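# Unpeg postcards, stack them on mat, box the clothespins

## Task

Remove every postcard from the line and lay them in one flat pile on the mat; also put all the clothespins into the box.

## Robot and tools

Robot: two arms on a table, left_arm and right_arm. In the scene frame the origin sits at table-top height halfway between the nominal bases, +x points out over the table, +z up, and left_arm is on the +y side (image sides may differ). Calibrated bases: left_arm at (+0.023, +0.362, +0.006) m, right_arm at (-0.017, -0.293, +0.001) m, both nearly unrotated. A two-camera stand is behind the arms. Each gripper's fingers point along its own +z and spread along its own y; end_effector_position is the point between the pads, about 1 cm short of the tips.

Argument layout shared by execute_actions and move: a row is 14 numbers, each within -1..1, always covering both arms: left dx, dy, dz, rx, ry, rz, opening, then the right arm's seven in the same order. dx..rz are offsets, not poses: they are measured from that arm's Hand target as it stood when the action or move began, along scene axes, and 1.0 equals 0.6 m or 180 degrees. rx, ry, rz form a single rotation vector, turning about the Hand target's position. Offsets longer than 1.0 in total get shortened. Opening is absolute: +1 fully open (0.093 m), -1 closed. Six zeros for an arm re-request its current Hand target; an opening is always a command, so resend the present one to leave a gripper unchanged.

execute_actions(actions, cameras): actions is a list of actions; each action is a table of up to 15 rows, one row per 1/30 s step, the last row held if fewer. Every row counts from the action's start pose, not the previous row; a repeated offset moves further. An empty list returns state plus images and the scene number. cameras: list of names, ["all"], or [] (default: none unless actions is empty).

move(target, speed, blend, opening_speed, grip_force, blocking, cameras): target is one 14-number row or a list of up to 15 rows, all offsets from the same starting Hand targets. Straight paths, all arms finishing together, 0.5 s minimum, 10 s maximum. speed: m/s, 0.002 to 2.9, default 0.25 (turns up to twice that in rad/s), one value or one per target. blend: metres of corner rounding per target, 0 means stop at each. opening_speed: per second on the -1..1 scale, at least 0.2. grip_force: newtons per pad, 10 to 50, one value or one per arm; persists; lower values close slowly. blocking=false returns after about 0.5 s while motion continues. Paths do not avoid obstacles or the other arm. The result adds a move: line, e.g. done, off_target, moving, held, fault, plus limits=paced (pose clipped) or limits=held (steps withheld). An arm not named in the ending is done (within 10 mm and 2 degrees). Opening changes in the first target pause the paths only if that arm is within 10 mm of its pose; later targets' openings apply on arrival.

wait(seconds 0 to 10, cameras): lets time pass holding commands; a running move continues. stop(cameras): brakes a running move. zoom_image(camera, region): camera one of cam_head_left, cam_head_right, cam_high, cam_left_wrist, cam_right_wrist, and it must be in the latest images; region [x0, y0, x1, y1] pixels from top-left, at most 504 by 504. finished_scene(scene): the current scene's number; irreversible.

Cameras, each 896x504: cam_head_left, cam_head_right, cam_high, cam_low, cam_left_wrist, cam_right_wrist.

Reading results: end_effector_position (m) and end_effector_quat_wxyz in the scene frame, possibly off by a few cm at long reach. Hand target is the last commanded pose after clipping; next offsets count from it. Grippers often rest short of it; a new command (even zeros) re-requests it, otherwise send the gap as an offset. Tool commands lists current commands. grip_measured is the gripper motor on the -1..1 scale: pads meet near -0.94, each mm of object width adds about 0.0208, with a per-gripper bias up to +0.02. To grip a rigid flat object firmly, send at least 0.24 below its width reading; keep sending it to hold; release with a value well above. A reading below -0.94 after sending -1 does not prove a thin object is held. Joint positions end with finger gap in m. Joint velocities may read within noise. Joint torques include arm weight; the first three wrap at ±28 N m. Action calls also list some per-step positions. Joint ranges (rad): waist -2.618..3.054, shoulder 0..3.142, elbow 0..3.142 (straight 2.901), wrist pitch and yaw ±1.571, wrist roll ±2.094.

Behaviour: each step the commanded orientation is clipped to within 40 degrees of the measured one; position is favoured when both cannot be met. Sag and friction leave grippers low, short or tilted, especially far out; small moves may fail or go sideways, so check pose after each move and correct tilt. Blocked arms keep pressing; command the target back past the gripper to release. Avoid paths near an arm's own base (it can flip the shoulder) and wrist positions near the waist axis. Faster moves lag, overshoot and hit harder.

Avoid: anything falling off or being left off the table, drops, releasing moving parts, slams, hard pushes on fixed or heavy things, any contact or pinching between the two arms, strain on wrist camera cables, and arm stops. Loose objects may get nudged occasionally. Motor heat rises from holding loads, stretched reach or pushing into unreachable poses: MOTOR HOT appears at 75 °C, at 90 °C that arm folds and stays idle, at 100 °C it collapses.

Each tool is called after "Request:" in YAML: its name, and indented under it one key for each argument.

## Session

Request:
execute_actions:
  actions: []

Scene clock: 0.00 s.
left_arm: end_effector_position=(+0.2450, +0.2736, +0.2504) grip_measured=+1.000 end_effector_quat_wxyz=(+0.456, -0.005, +0.873, -0.173) | right_arm: end_effector_position=(+0.2468, -0.3149, +0.1836) grip_measured=+1.000 end_effector_quat_wxyz=(+0.525, +0.324, +0.787, -0.008)
Joint positions: left_arm=[-0.374 0.611 0.807 -0.747 -0.048 -0.399 0.093] | right_arm=[0.296 0.698 0.518 -0.4 0.611 0.736 0.093]
Joint velocities: within noise
Joint torques (N m): no reading
Heat: left arm: 31 °C; right arm: 34 °C.
Hand target: left_arm +0.2457, +0.2734, +0.2561; +0.463, -0.005, +0.869, -0.176 | right_arm +0.2479, -0.3145, +0.1881; +0.529, +0.325, +0.784, -0.004
Tool commands: left_gripper/opening=+1.0 right_gripper/opening=+1.0

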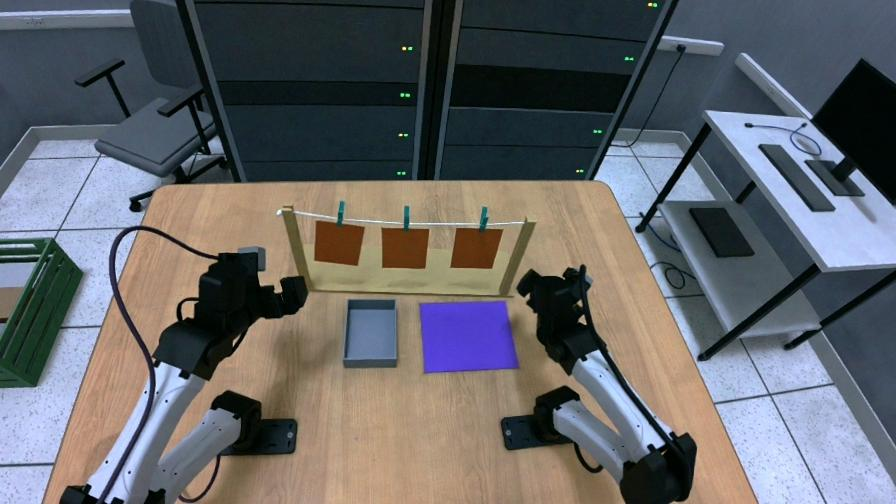

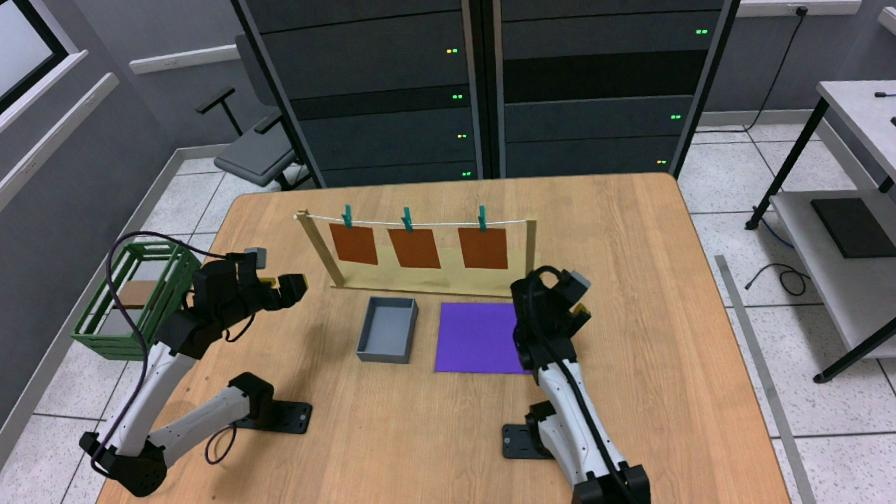

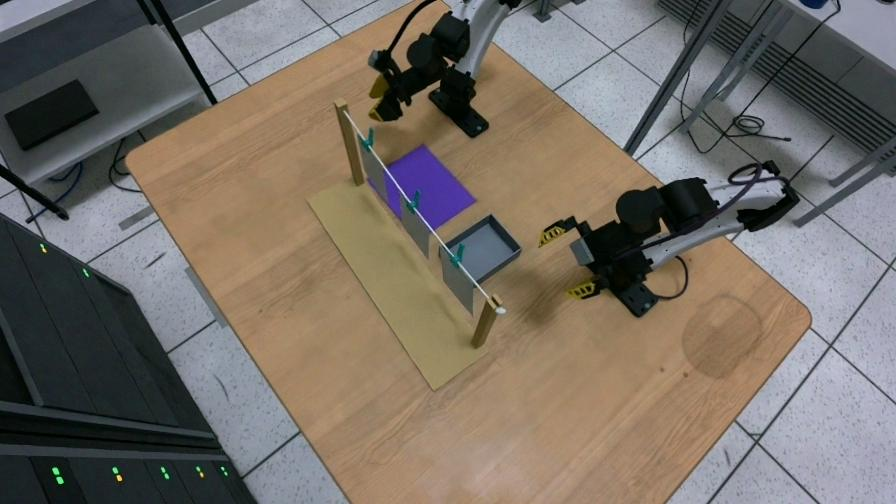

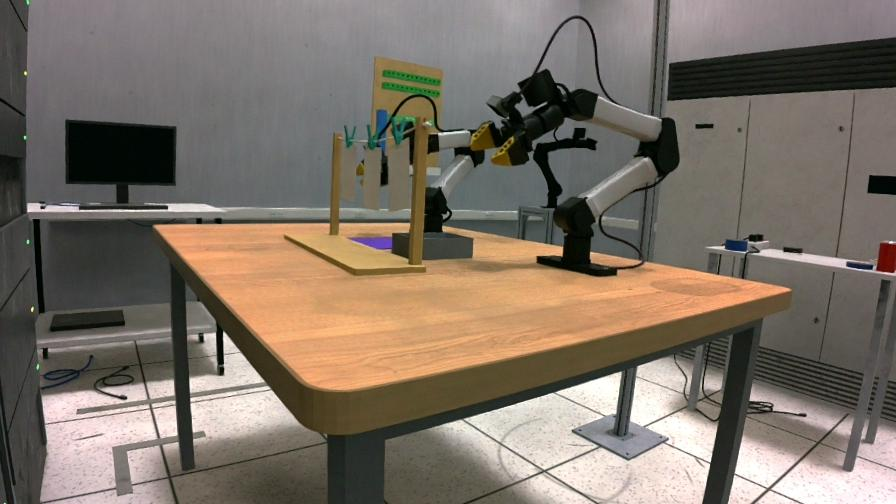

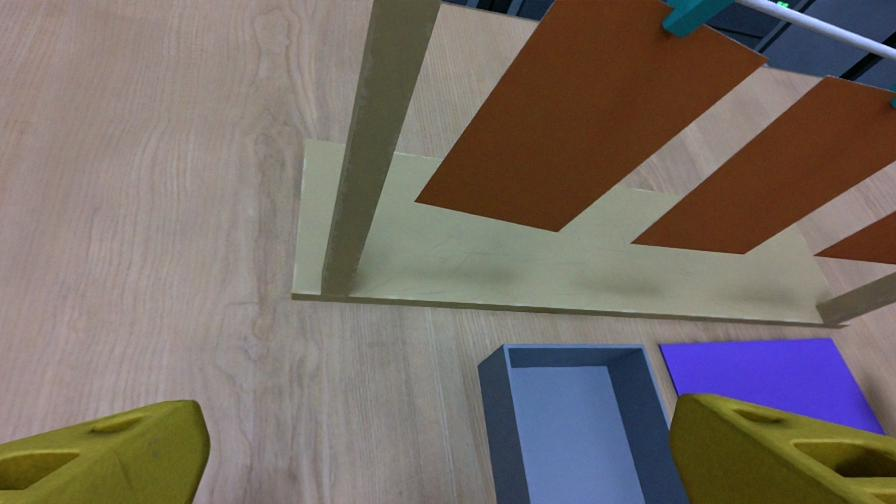

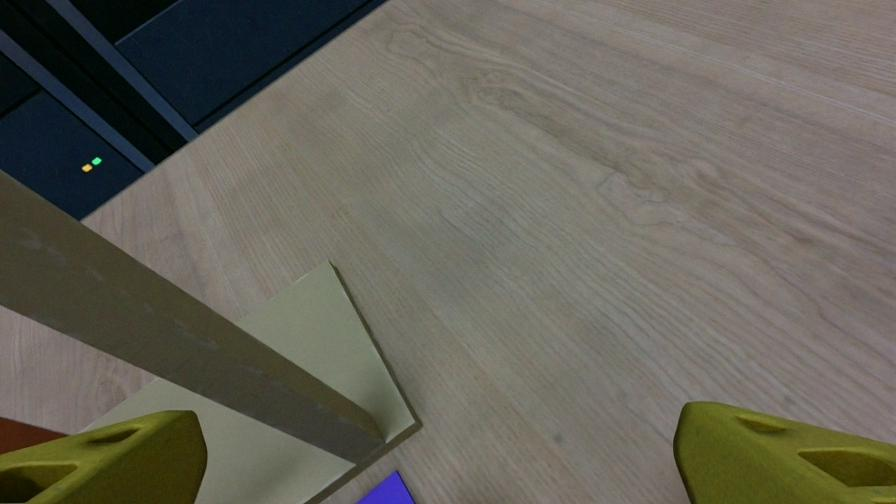

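Request:
move:
  target: [0.1,-0.2,0.22,0.2086,-0.085,-0.4337,0.5,0.087,0.37,0.003,-0.0874,-0.183,0.4305,-0.1]
  speed: 0.3
  cameras: ["cam_left_wrist","cam_right_wrist","cam_high"]

Scene clock: 62.10 s.
left_arm: end_effector_position=(+0.3071, +0.1573, +0.3849) grip_measured=+0.502 end_effector_quat_wxyz=(+0.351, +0.676, +0.632, -0.146) | right_arm: end_effector_position=(+0.2978, -0.0953, +0.1798) grip_measured=-0.098 end_effector_quat_wxyz=(+0.624, -0.292, +0.656, +0.309)
Joint positions: left_arm=[-0.33 1.677 2.26 -1.573 0.552 1.099 0.069] | right_arm=[0.323 1.404 0.326 1.042 -0.561 0.021 0.041]
Joint torques (N m): left_arm=[-0.49 -4.7 8.14 1.56 0.47 0.02] | right_arm=[-0.9 -2.88 8.4 2.44 -0.45 -0.21]
Heat: left arm: 39 °C; right arm: 39 °C.
Hand target: left_arm +0.3058, +0.1535, +0.3880; +0.331, +0.690, +0.625, -0.155 | right_arm +0.3001, -0.0925, +0.1900; +0.636, -0.309, +0.636, +0.309
Off the commanded pose: left_arm 0.005 m, 3 deg | right_arm 0.011 m, 3 deg.
joint sent to its limit (left arm) — joint 4 (wrist pitch), lower limit. The joint targets are off in orientation, not in position.
move: off_target (left_arm, right_arm)
Images, in order (width x height): cam_high 896x504, cam_left_wrist 896x504, cam_right_wrist 896x504.

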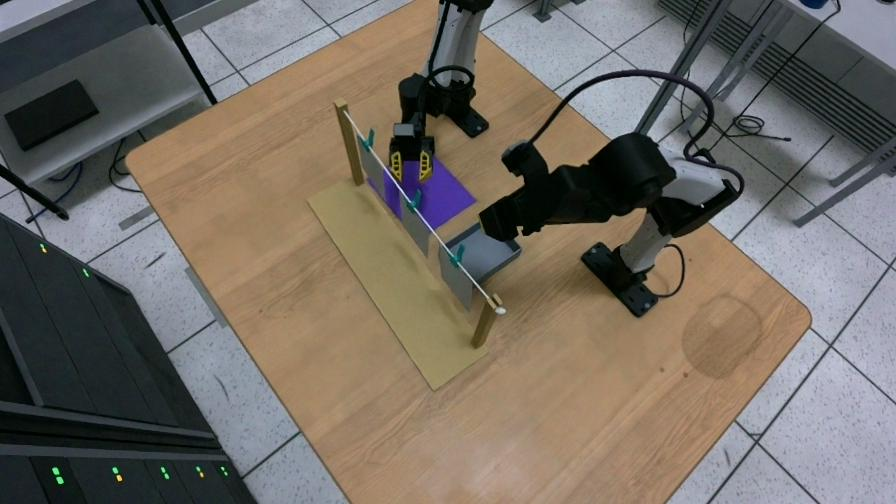

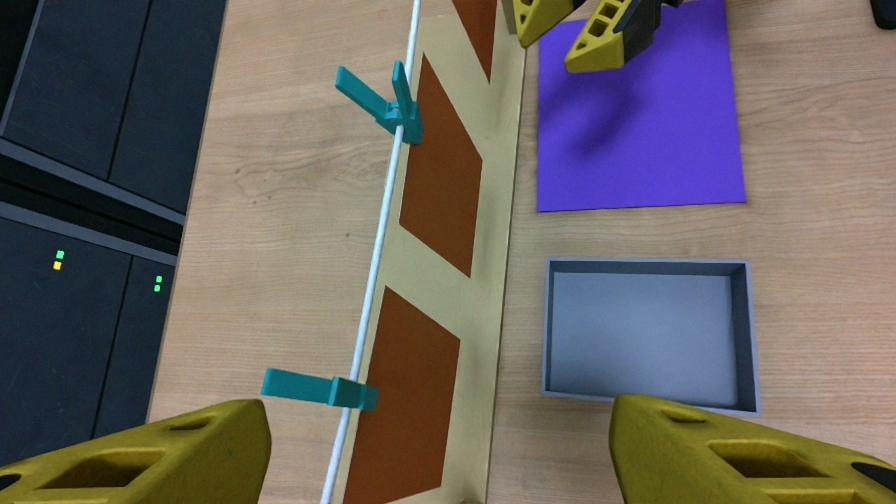

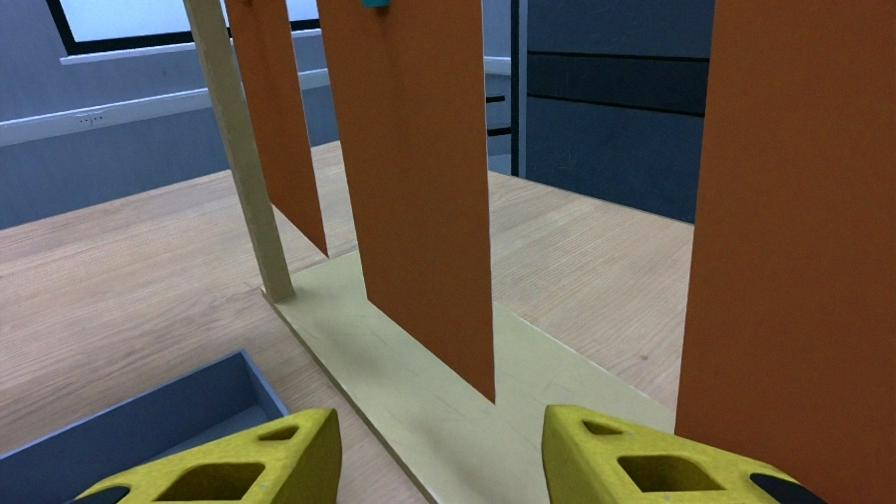

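Request:
move:
  target: [0.07,-0.117,-0.015,0,0,0,0.5,0.106,0.136,0.01,0,0,0,-0.1]
  speed: 0.12
  cameras: ["cam_left_wrist","cam_right_wrist"]

Scene clock: 73.53 s.
left_arm: end_effector_position=(+0.3466, +0.0857, +0.3792) grip_measured=+0.502 end_effector_quat_wxyz=(+0.352, +0.683, +0.621, -0.154) | right_arm: end_effector_position=(+0.3608, -0.0154, +0.1929) grip_measured=-0.098 end_effector_quat_wxyz=(+0.631, -0.301, +0.643, +0.313)
Joint positions: left_arm=[-0.481 1.983 2.634 -1.576 0.489 0.98 0.069] | right_arm=[0.496 1.723 0.684 1.03 -0.406 0.019 0.041]
Joint torques (N m): left_arm=[-0.27 -7.28 7.69 1.75 0.29 -0.12] | right_arm=[0.35 -5.31 8.51 2.28 -0.15 -0.11]
Heat: left arm: 39 °C; right arm: 40 °C.
Hand target: left_arm +0.3479, +0.0833, +0.3789; +0.331, +0.690, +0.625, -0.155 | right_arm +0.3637, -0.0109, +0.1959; +0.636, -0.309, +0.636, +0.309
Off the commanded pose: left_arm 0.003 m, 3 deg | right_arm 0.006 m, 1 deg.
joint sent to its limit (left arm) — joint 4 (wrist pitch), lower limit. The joint targets still meet the commanded pose.
move: off_target (left_arm)
Images, in order (width x height): cam_left_wrist 896x504, cam_right_wrist 896x504.

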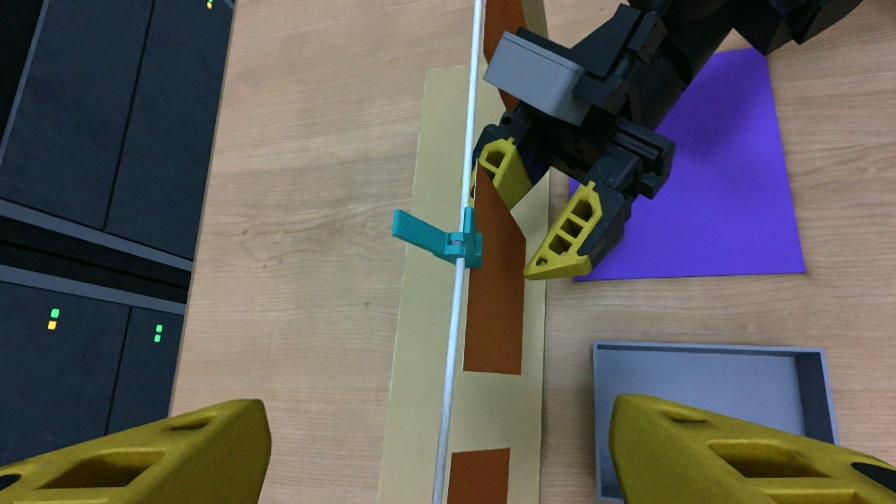

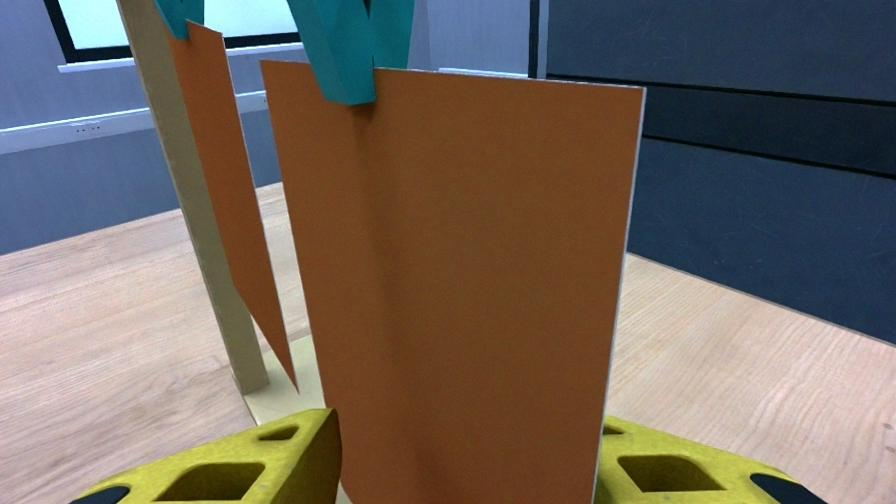

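Request:
move:
  target: [0,0,0,0,0,0,0.5,0,0,0,0,0,0,-1]
  opening_speed: 1

Request:
move:
  target: [0.013,-0.074,-0.05,0,0,0,0.5,0,0,0,0,0,0,-1]
  speed: 0.12
  cameras: ["cam_left_wrist","cam_right_wrist"]

Scene clock: 84.23 s.
left_arm: end_effector_position=(+0.3466, +0.0857, +0.3792) grip_measured=+0.502 end_effector_quat_wxyz=(+0.352, +0.683, +0.621, -0.154) | right_arm: end_effector_position=(+0.3611, -0.0147, +0.1942) grip_measured=-0.974 end_effector_quat_wxyz=(+0.632, -0.302, +0.642, +0.312)
Joint positions: left_arm=[-0.481 1.983 2.634 -1.576 0.489 0.979 0.069] | right_arm=[0.497 1.723 0.687 1.029 -0.405 0.016 0]
Joint torques (N m): left_arm=[-0.32 -7.23 7.83 1.76 0.29 -0.14] | right_arm=[0.09 -5.41 8.42 2.28 -0.12 -0.13]
Heat: left arm: 39 °C; right arm: 41 °C.
Hand target: left_arm +0.3479, +0.0832, +0.3790; +0.331, +0.690, +0.625, -0.155 | right_arm +0.3637, -0.0108, +0.1960; +0.636, -0.309, +0.636, +0.309
Off the commanded pose: left_arm 0.003 m, 3 deg | right_arm 0.005 m, 1 deg.
joint sent to its limit (left arm) — joint 4 (wrist pitch), lower limit. The joint targets still meet the commanded pose.
move: off_target (left_arm)

Scene clock: 85.23 s.
left_arm: end_effector_position=(+0.3490, +0.0447, +0.3497) grip_measured=+0.502 end_effector_quat_wxyz=(+0.324, +0.692, +0.626, -0.158) | right_arm: end_effector_position=(+0.3611, -0.0147, +0.1942) grip_measured=-0.974 end_effector_quat_wxyz=(+0.632, -0.302, +0.642, +0.312)
Joint positions: left_arm=[-0.577 2.062 2.634 -1.525 0.433 0.915 0.069] | right_arm=[0.497 1.723 0.687 1.029 -0.405 0.016 0]
Joint torques (N m): left_arm=[-0.21 -8.27 6.78 2.14 0.25 -0.15] | right_arm=[0.28 -5.48 8.16 2.27 -0.11 -0.12]
Heat: left arm: 39 °C; right arm: 41 °C.
Hand target: left_arm +0.3557, +0.0388, +0.3489; +0.331, +0.690, +0.625, -0.155 | right_arm +0.3637, -0.0108, +0.1960; +0.636, -0.309, +0.636, +0.310
Off the commanded pose: left_arm 0.009 m, 1 deg | right_arm 0.005 m, 1 deg.
move: done
Images, in order (width x height): cam_left_wrist 896x504, cam_right_wrist 896x504.

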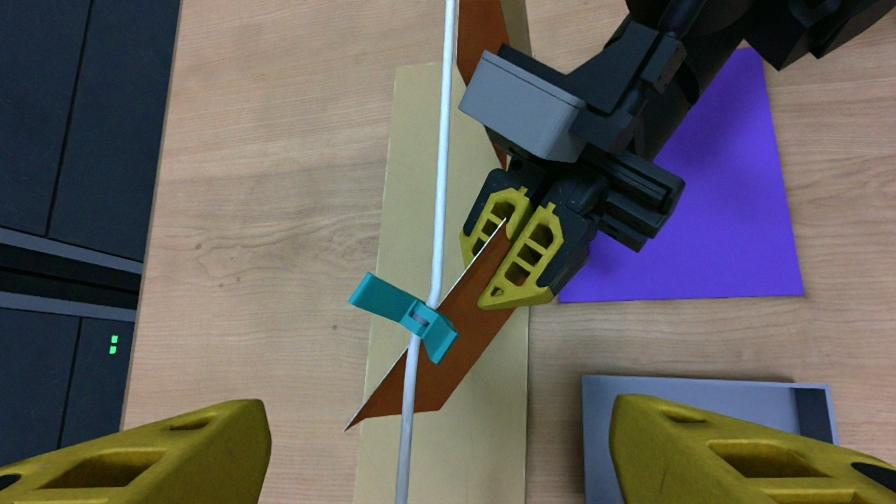

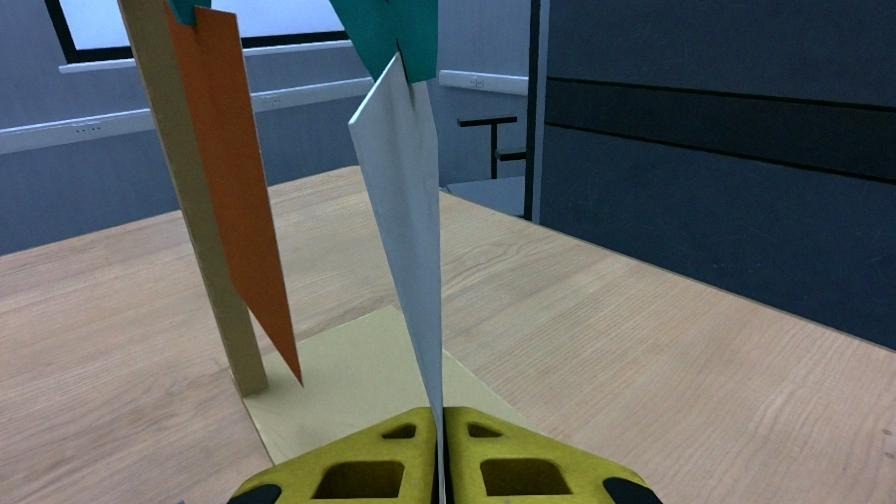

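Request:
move:
  target: [0.018,-0.035,-0.005,0.031,-0.101,-0.114,0.5,0,0,0,0,0,0,-1]
  speed: 0.12
  cameras: ["cam_left_wrist"]

Scene clock: 98.90 s.
left_arm: end_effector_position=(+0.3659, +0.0220, +0.3514) grip_measured=+0.502 end_effector_quat_wxyz=(+0.375, +0.812, +0.443, -0.068) | right_arm: end_effector_position=(+0.3611, -0.0147, +0.1942) grip_measured=-0.974 end_effector_quat_wxyz=(+0.632, -0.302, +0.642, +0.312)
Joint positions: left_arm=[-0.601 2.194 2.837 -1.531 0.416 1.353 0.069] | right_arm=[0.497 1.723 0.687 1.029 -0.405 0.016 0]
Joint torques (N m): left_arm=[-0.43 -8.44 7.84 1.75 0.27 0.01] | right_arm=[0.32 -5.52 8.29 2.28 -0.08 -0.08]
Heat: left arm: 39 °C; right arm: 41 °C.
Hand target: left_arm +0.3664, +0.0178, +0.3459; +0.358, +0.821, +0.439, -0.070 | right_arm +0.3637, -0.0108, +0.1960; +0.636, -0.309, +0.636, +0.310
Off the commanded pose: left_arm 0.007 m, 2 deg | right_arm 0.005 m, 1 deg.
elbow stopped short (left arm): the move would have taken joint 3 (elbow) straighter than the controller allows.
move: done
Images, in order (width x height): cam_left_wrist 896x504.

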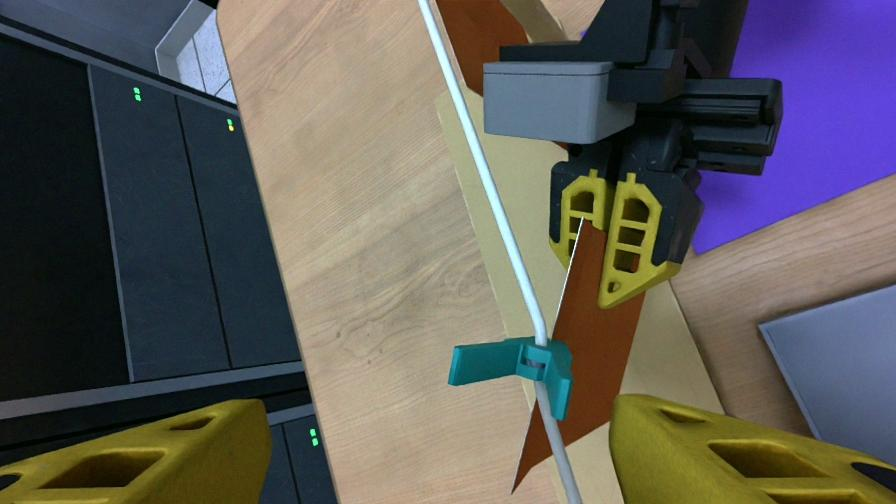

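Request:
move:
  target: [0.006,-0.013,-0.05,0,0,0,0.5,0,0,0,0,0,0,-1]
  speed: 0.1
  cameras: ["cam_left_wrist"]

Scene clock: 114.13 s.
left_arm: end_effector_position=(+0.3754, +0.0101, +0.2980) grip_measured=+0.502 end_effector_quat_wxyz=(+0.337, +0.823, +0.450, -0.080) | right_arm: end_effector_position=(+0.3611, -0.0147, +0.1942) grip_measured=-0.974 end_effector_quat_wxyz=(+0.632, -0.302, +0.642, +0.312)
Joint positions: left_arm=[-0.611 2.117 2.477 -1.335 0.406 1.363 0.069] | right_arm=[0.497 1.723 0.687 1.029 -0.405 0.016 0]
Joint torques (N m): left_arm=[-0.4 -14.82 5.19 2.09 0.32 -0.08] | right_arm=[0.18 -5.38 8.27 2.3 -0.09 -0.08]
Heat: left arm: 40 °C; right arm: 41 °C.
Hand target: left_arm +0.3700, +0.0100, +0.3159; +0.358, +0.821, +0.439, -0.071 | right_arm +0.3637, -0.0108, +0.1960; +0.636, -0.309, +0.636, +0.310
Off the commanded pose: left_arm 0.019 m, 3 deg | right_arm 0.005 m, 1 deg.
move: off_target (left_arm)
Images, in order (width x height): cam_left_wrist 896x504.

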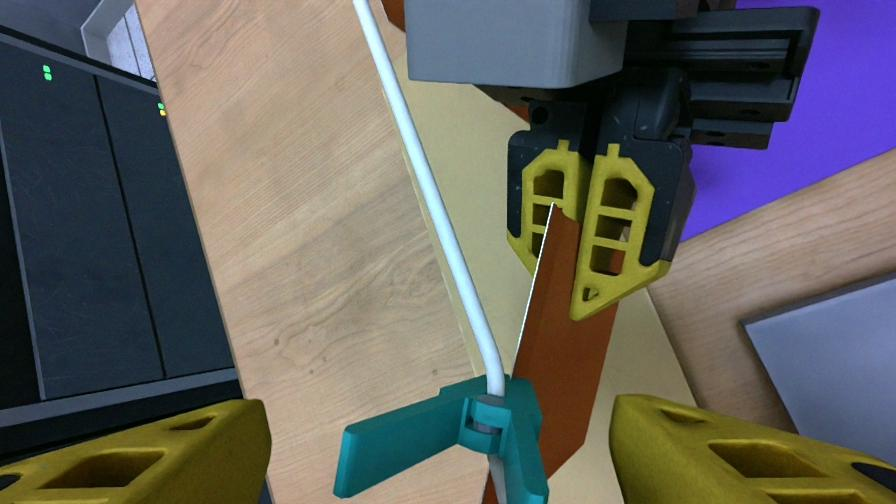

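Request:
move:
  target: [-0.01,0.0,0.03,0,0,0,0.5,0,0,0,0,0,0,-1]
  speed: 0.1
  cameras: ["cam_left_wrist"]

Scene clock: 119.60 s.
left_arm: end_effector_position=(+0.3637, +0.0140, +0.3368) grip_measured=+0.502 end_effector_quat_wxyz=(+0.364, +0.820, +0.437, -0.068) | right_arm: end_effector_position=(+0.3611, -0.0147, +0.1942) grip_measured=-0.974 end_effector_quat_wxyz=(+0.632, -0.302, +0.642, +0.312)
Joint positions: left_arm=[-0.621 2.128 2.65 -1.432 0.402 1.361 0.069] | right_arm=[0.497 1.723 0.687 1.029 -0.405 0.016 0]
Joint torques (N m): left_arm=[-0.34 -8.54 8.84 1.74 0.27 -0.14] | right_arm=[0.08 -5.44 8.34 2.26 -0.09 -0.11]
Heat: left arm: 40 °C; right arm: 41 °C.
Hand target: left_arm +0.3641, +0.0101, +0.3339; +0.359, +0.821, +0.439, -0.070 | right_arm +0.3637, -0.0108, +0.1960; +0.636, -0.309, +0.636, +0.310
Off the commanded pose: left_arm 0.005 m, 1 deg | right_arm 0.005 m, 1 deg.
move: done
Images, in order (width x height): cam_left_wrist 896x504.

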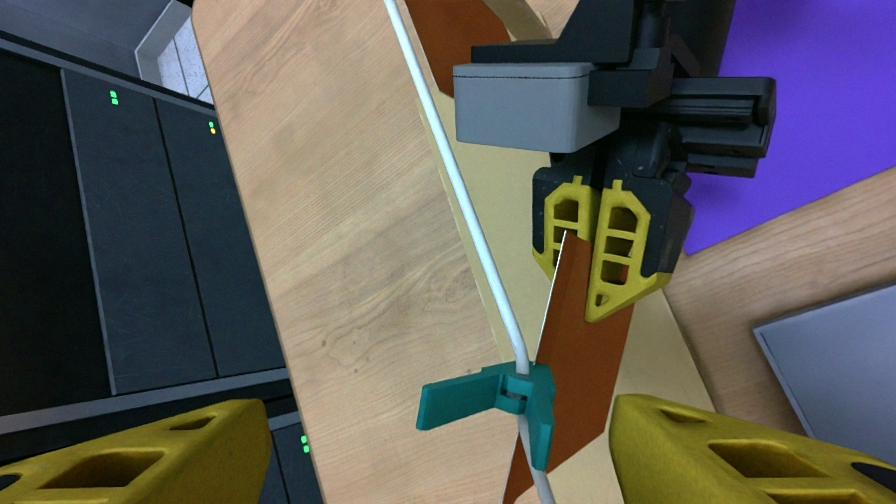

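Request:
move:
  target: [0.005,-0.006,-0.024,0,0,0,0.5,0,0,0,0,0,0,-1]
  speed: 0.06
  cameras: ["cam_left_wrist"]

Scene clock: 127.17 s.
left_arm: end_effector_position=(+0.3722, +0.0077, +0.3049) grip_measured=+0.502 end_effector_quat_wxyz=(+0.340, +0.824, +0.446, -0.078) | right_arm: end_effector_position=(+0.3611, -0.0147, +0.1942) grip_measured=-0.974 end_effector_quat_wxyz=(+0.632, -0.302, +0.642, +0.312)
Joint positions: left_arm=[-0.621 2.128 2.524 -1.359 0.401 1.361 0.069] | right_arm=[0.497 1.723 0.687 1.029 -0.405 0.016 0]
Joint torques (N m): left_arm=[-0.46 -14.23 4.9 2.1 0.3 -0.14] | right_arm=[0.1 -5.24 8.28 2.29 -0.15 -0.07]
Heat: left arm: 41 °C; right arm: 41 °C.
Hand target: left_arm +0.3670, +0.0064, +0.3195; +0.359, +0.821, +0.439, -0.071 | right_arm +0.3637, -0.0108, +0.1960; +0.636, -0.309, +0.636, +0.310
Off the commanded pose: left_arm 0.016 m, 2 deg | right_arm 0.005 m, 1 deg.
move: off_target (left_arm)
Images, in order (width x height): cam_left_wrist 896x504.

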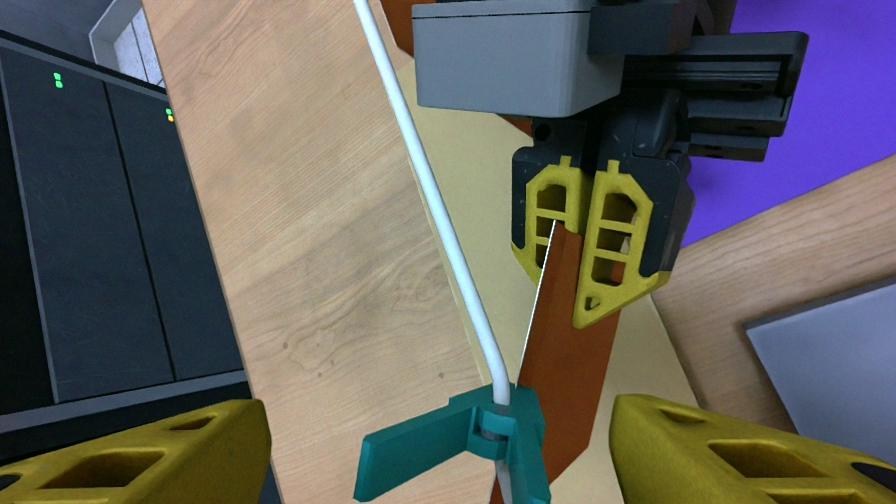

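Request:
move:
  target: [-0.004,0.0,0.007,0,0,0,0.5,0,0,0,0,0,0,-1]
  speed: 0.06

Request:
move:
  target: [0,0,0,0,0,0,-0.95,0,0,0,0,0,0,-1]
  opening_speed: 1
  cameras: ["cam_left_wrist"]

Scene clock: 133.07 s.
left_arm: end_effector_position=(+0.3705, +0.0058, +0.3049) grip_measured=+0.502 end_effector_quat_wxyz=(+0.340, +0.824, +0.446, -0.079) | right_arm: end_effector_position=(+0.3611, -0.0147, +0.1942) grip_measured=-0.974 end_effector_quat_wxyz=(+0.632, -0.302, +0.642, +0.312)
Joint positions: left_arm=[-0.627 2.128 2.524 -1.359 0.399 1.357 0.069] | right_arm=[0.497 1.723 0.687 1.029 -0.405 0.016 0]
Joint torques (N m): left_arm=[-0.4 -13.87 7.39 1.85 0.25 -0.16] | right_arm=[0.2 -5.39 8.08 2.32 -0.1 -0.14]
Heat: left arm: 43 °C; right arm: 41 °C.
Hand target: left_arm +0.3646, +0.0064, +0.3237; +0.358, +0.821, +0.439, -0.070 | right_arm +0.3637, -0.0108, +0.1960; +0.636, -0.309, +0.636, +0.310
Off the commanded pose: left_arm 0.020 m, 2 deg | right_arm 0.005 m, 1 deg.
move: off_target (left_arm)

Scene clock: 134.87 s.
left_arm: end_effector_position=(+0.3707, +0.0058, +0.3049) grip_measured=-0.712 end_effector_quat_wxyz=(+0.340, +0.824, +0.447, -0.079) | right_arm: end_effector_position=(+0.3614, -0.0149, +0.1937) grip_measured=-0.974 end_effector_quat_wxyz=(+0.632, -0.301, +0.643, +0.311)
Joint positions: left_arm=[-0.627 2.128 2.524 -1.358 0.398 1.355 0.011] | right_arm=[0.498 1.723 0.687 1.027 -0.402 0.015 0]
Joint torques (N m): left_arm=[-0.42 -13.87 7.36 1.84 0.29 -0.12] | right_arm=[0.06 -5.19 8.14 2.34 -0.14 -0.14]
Heat: left arm: 43 °C; right arm: 41 °C.
Hand target: left_arm +0.3646, +0.0064, +0.3237; +0.359, +0.821, +0.439, -0.070 | right_arm +0.3637, -0.0109, +0.1960; +0.636, -0.309, +0.636, +0.309
Off the commanded pose: left_arm 0.020 m, 2 deg | right_arm 0.005 m, 1 deg.
move: off_target (left_arm)
Images, in order (width x height): cam_left_wrist 896x504.

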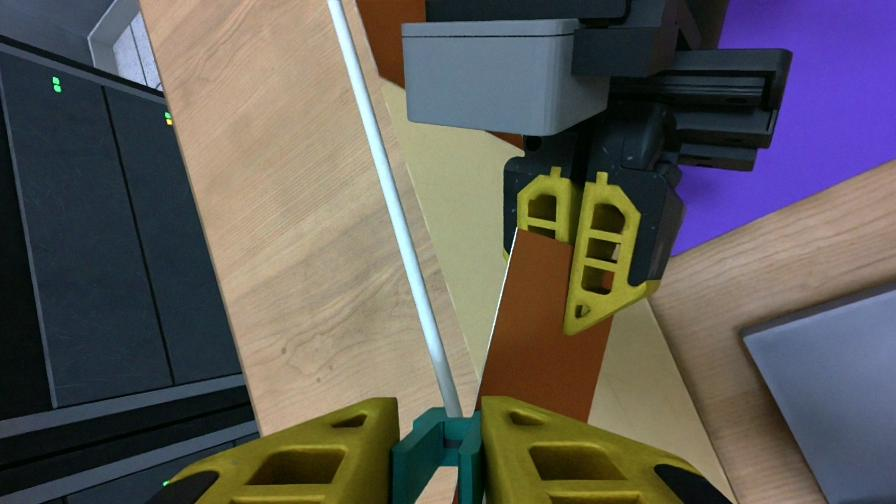

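Squeezed both (-0.71). Lift up.

Request:
move:
  target: [-0.02,0.02,0.1,0,0,0,-0.95,0,0,0,0,0,0,-1]
  speed: 0.12
  cameras: ["cam_left_wrist","cam_right_wrist"]

Scene clock: 138.87 s.
left_arm: end_effector_position=(+0.3537, +0.0193, +0.3836) grip_measured=-0.728 end_effector_quat_wxyz=(+0.413, +0.799, +0.434, -0.054) | right_arm: end_effector_position=(+0.3614, -0.0149, +0.1937) grip_measured=-0.974 end_effector_quat_wxyz=(+0.632, -0.301, +0.643, +0.311)
Joint positions: left_arm=[-0.627 2.14 2.846 -1.493 0.398 1.314 0.01] | right_arm=[0.498 1.723 0.687 1.027 -0.402 0.015 0]
Joint torques (N m): left_arm=[0.06 -9.18 6.95 1.95 0.32 -0.18] | right_arm=[0.03 -5.34 8.25 2.35 -0.14 -0.12]
Heat: left arm: 44 °C; right arm: 41 °C.
Hand target: left_arm +0.3526, +0.0184, +0.3838; +0.359, +0.821, +0.439, -0.070 | right_arm +0.3637, -0.0109, +0.1960; +0.636, -0.309, +0.636, +0.309
Off the commanded pose: left_arm 0.001 m, 7 deg | right_arm 0.005 m, 1 deg.
elbow stopped short (left arm): the move would have taken joint 3 (elbow) straighter than the controller allows.
move: off_target (left_arm)
Images, in order (width x height): cam_left_wrist 896x504, cam_right_wrist 896x504.

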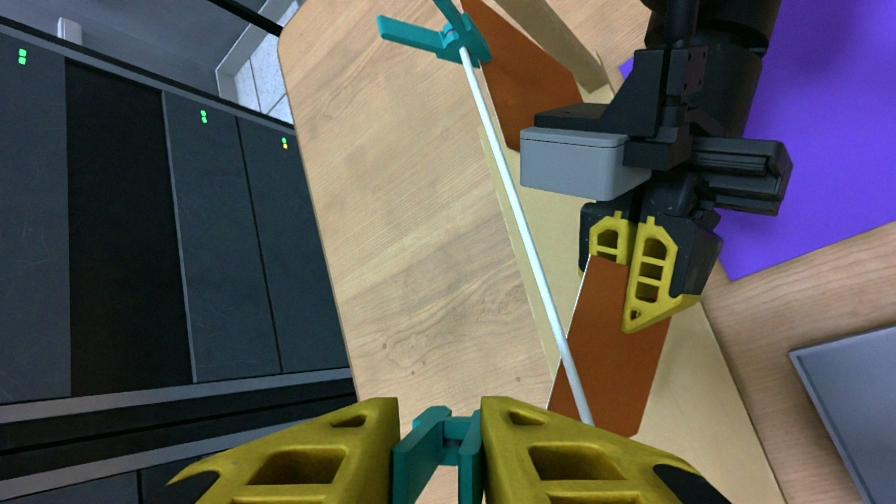

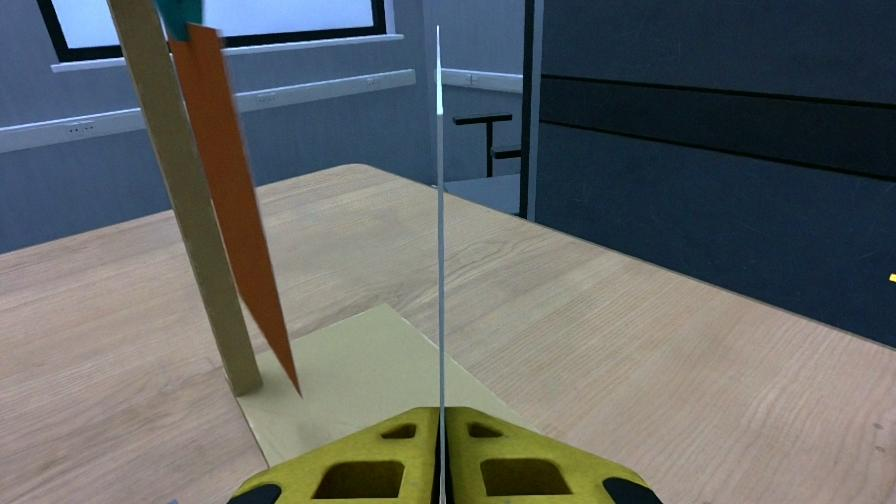

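Request:
move:
  target:
    - [-0.1,0.085,0,-0.011,0.093,0.175,-0.95,-0.11,-0.137,0,0,0,0,-1]
    - [-0.196,0.17,-0.14,-0.0228,0.1857,0.35,-0.95,-0.237,-0.273,-0.05,-0.407,-0.295,0.0797,-1]
  speed: 0.2
  blend: [0.02,0]
  cameras: ["all"]

Scene clock: 160.37 s.
left_arm: end_effector_position=(+0.2364, +0.1201, +0.2926) grip_measured=-0.729 end_effector_quat_wxyz=(+0.215, +0.412, +0.879, -0.107) | right_arm: end_effector_position=(+0.2187, -0.1737, +0.1539) grip_measured=-0.975 end_effector_quat_wxyz=(-0.492, +0.781, -0.332, +0.193)
Joint positions: left_arm=[-0.793 1.462 1.744 -1.369 0.031 0.037 0.01] | right_arm=[0.095 0.693 0.394 -0.274 -0.621 -1.902 0]
Joint torques (N m): left_arm=[-0.51 -7.86 5.27 2.01 0.01 -0.14] | right_arm=[-0.61 -0.54 10.51 1.9 -0.43 -0.11]
Heat: left arm: 43 °C; right arm: 42 °C.
Hand target: left_arm +0.2349, +0.1204, +0.2999; +0.235, +0.409, +0.875, -0.111 | right_arm +0.2215, -0.1747, +0.1659; -0.496, +0.780, -0.322, +0.206
Off the commanded pose: left_arm 0.007 m, 2 deg | right_arm 0.012 m, 2 deg.
move: off_target (right_arm)

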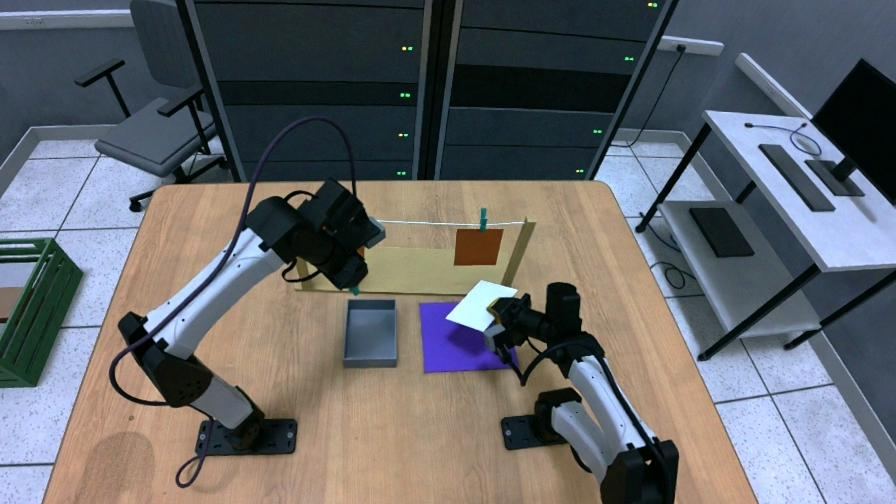

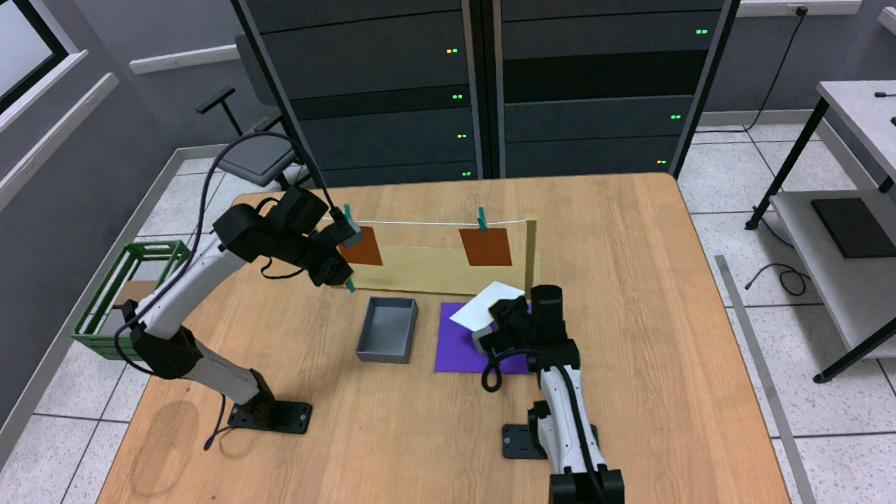

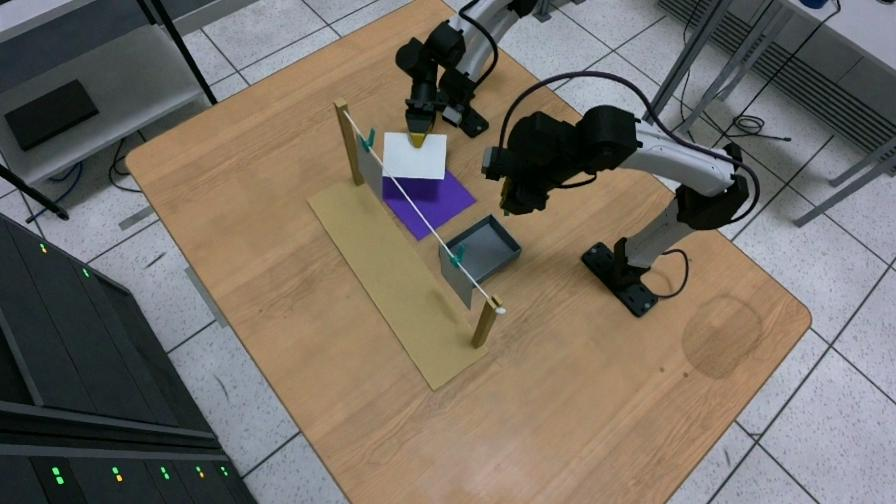

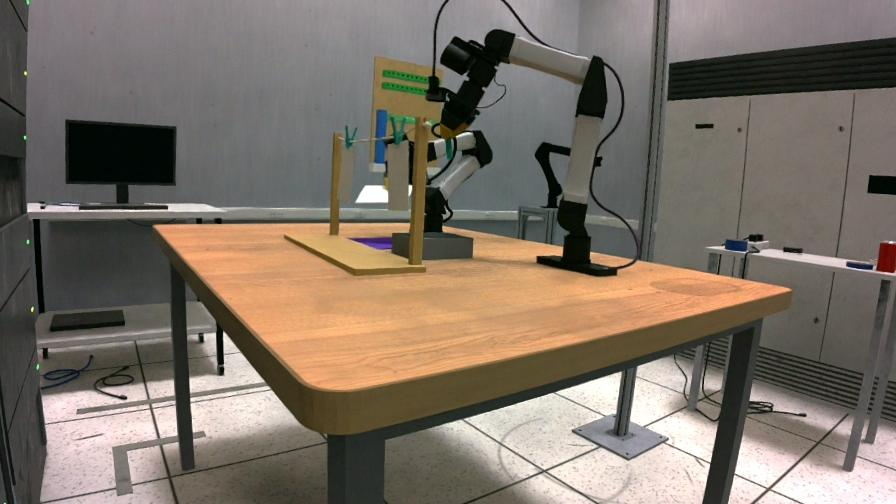

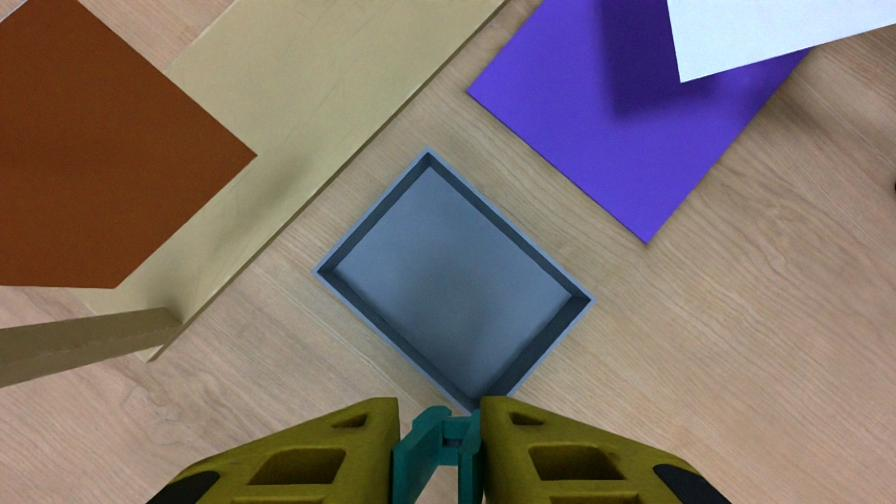

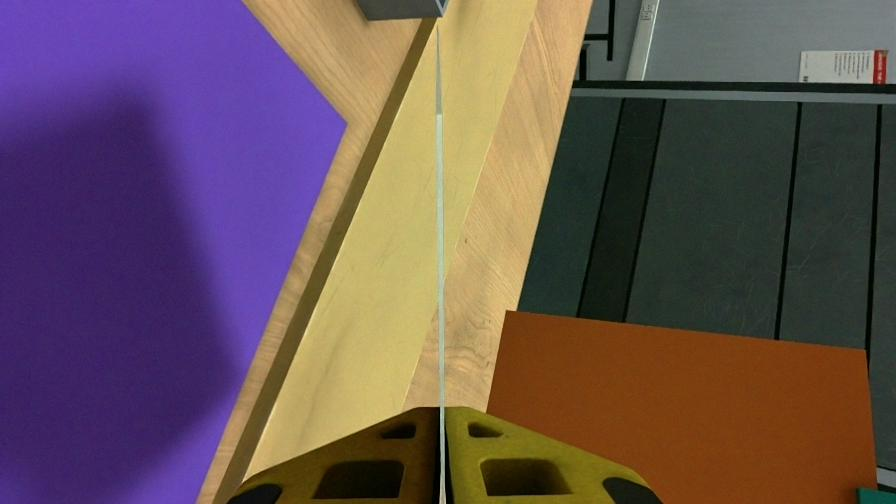

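Request:
move:
  target: [0.017,-0.047,-0.416,0,0,0,-0.95,0,0.017,-0.22,0,0,0,-1]
  speed: 0.15
  cameras: ["cam_left_wrist","cam_high"]

Scene clock: 176.90 s.
left_arm: end_effector_position=(+0.2461, +0.0920, +0.0604) grip_measured=-0.737 end_effector_quat_wxyz=(+0.238, +0.410, +0.873, -0.117) | right_arm: end_effector_position=(+0.2255, -0.1644, +0.0386) grip_measured=-0.975 end_effector_quat_wxyz=(-0.492, +0.785, -0.311, +0.211)
Joint positions: left_arm=[-0.836 1.5 0.793 -0.327 0.011 -0.001 0.01] | right_arm=[0.158 1.324 -0.001 0.796 -0.567 -1.903 0]
Joint torques (N m): left_arm=[-0.43 -4.03 5.39 2.15 -0.01 -0.14] | right_arm=[-0.21 -1.07 4.1 2.03 -0.35 0.3]
Heat: left arm: 42 °C; right arm: 43 °C.
Hand target: left_arm +0.2451, +0.0923, +0.0501; +0.235, +0.409, +0.875, -0.111 | right_arm +0.2216, -0.1645, +0.0340; -0.496, +0.780, -0.322, +0.206
Off the commanded pose: left_arm 0.010 m, 1 deg | right_arm 0.006 m, 2 deg.
joint sent to its limit (right arm) — joint 3 (elbow), lower limit, where the elbow is as bent as it goes. The joint targets still meet the commanded pose.
move: done
Images, in order (width x height): cam_high 896x504, cam_left_wrist 896x504.

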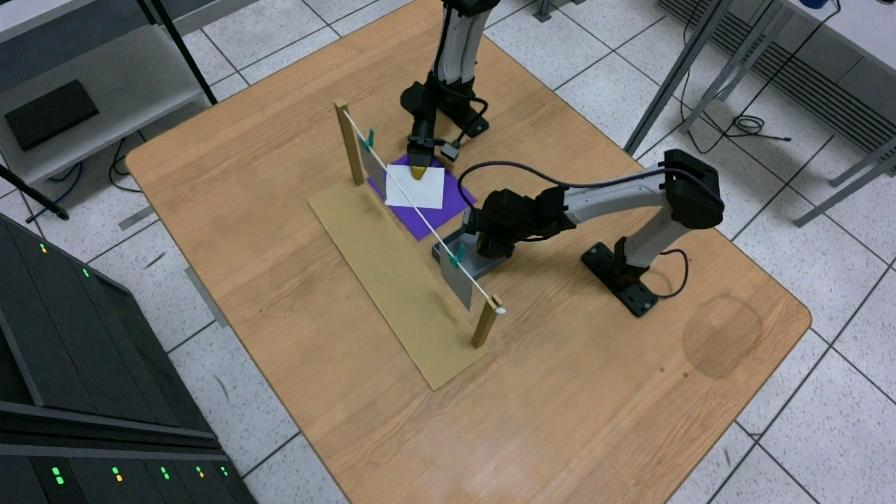

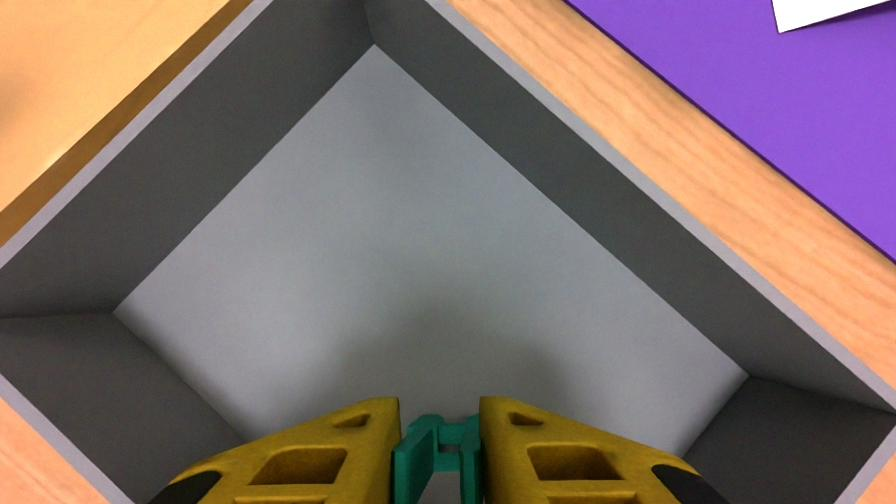

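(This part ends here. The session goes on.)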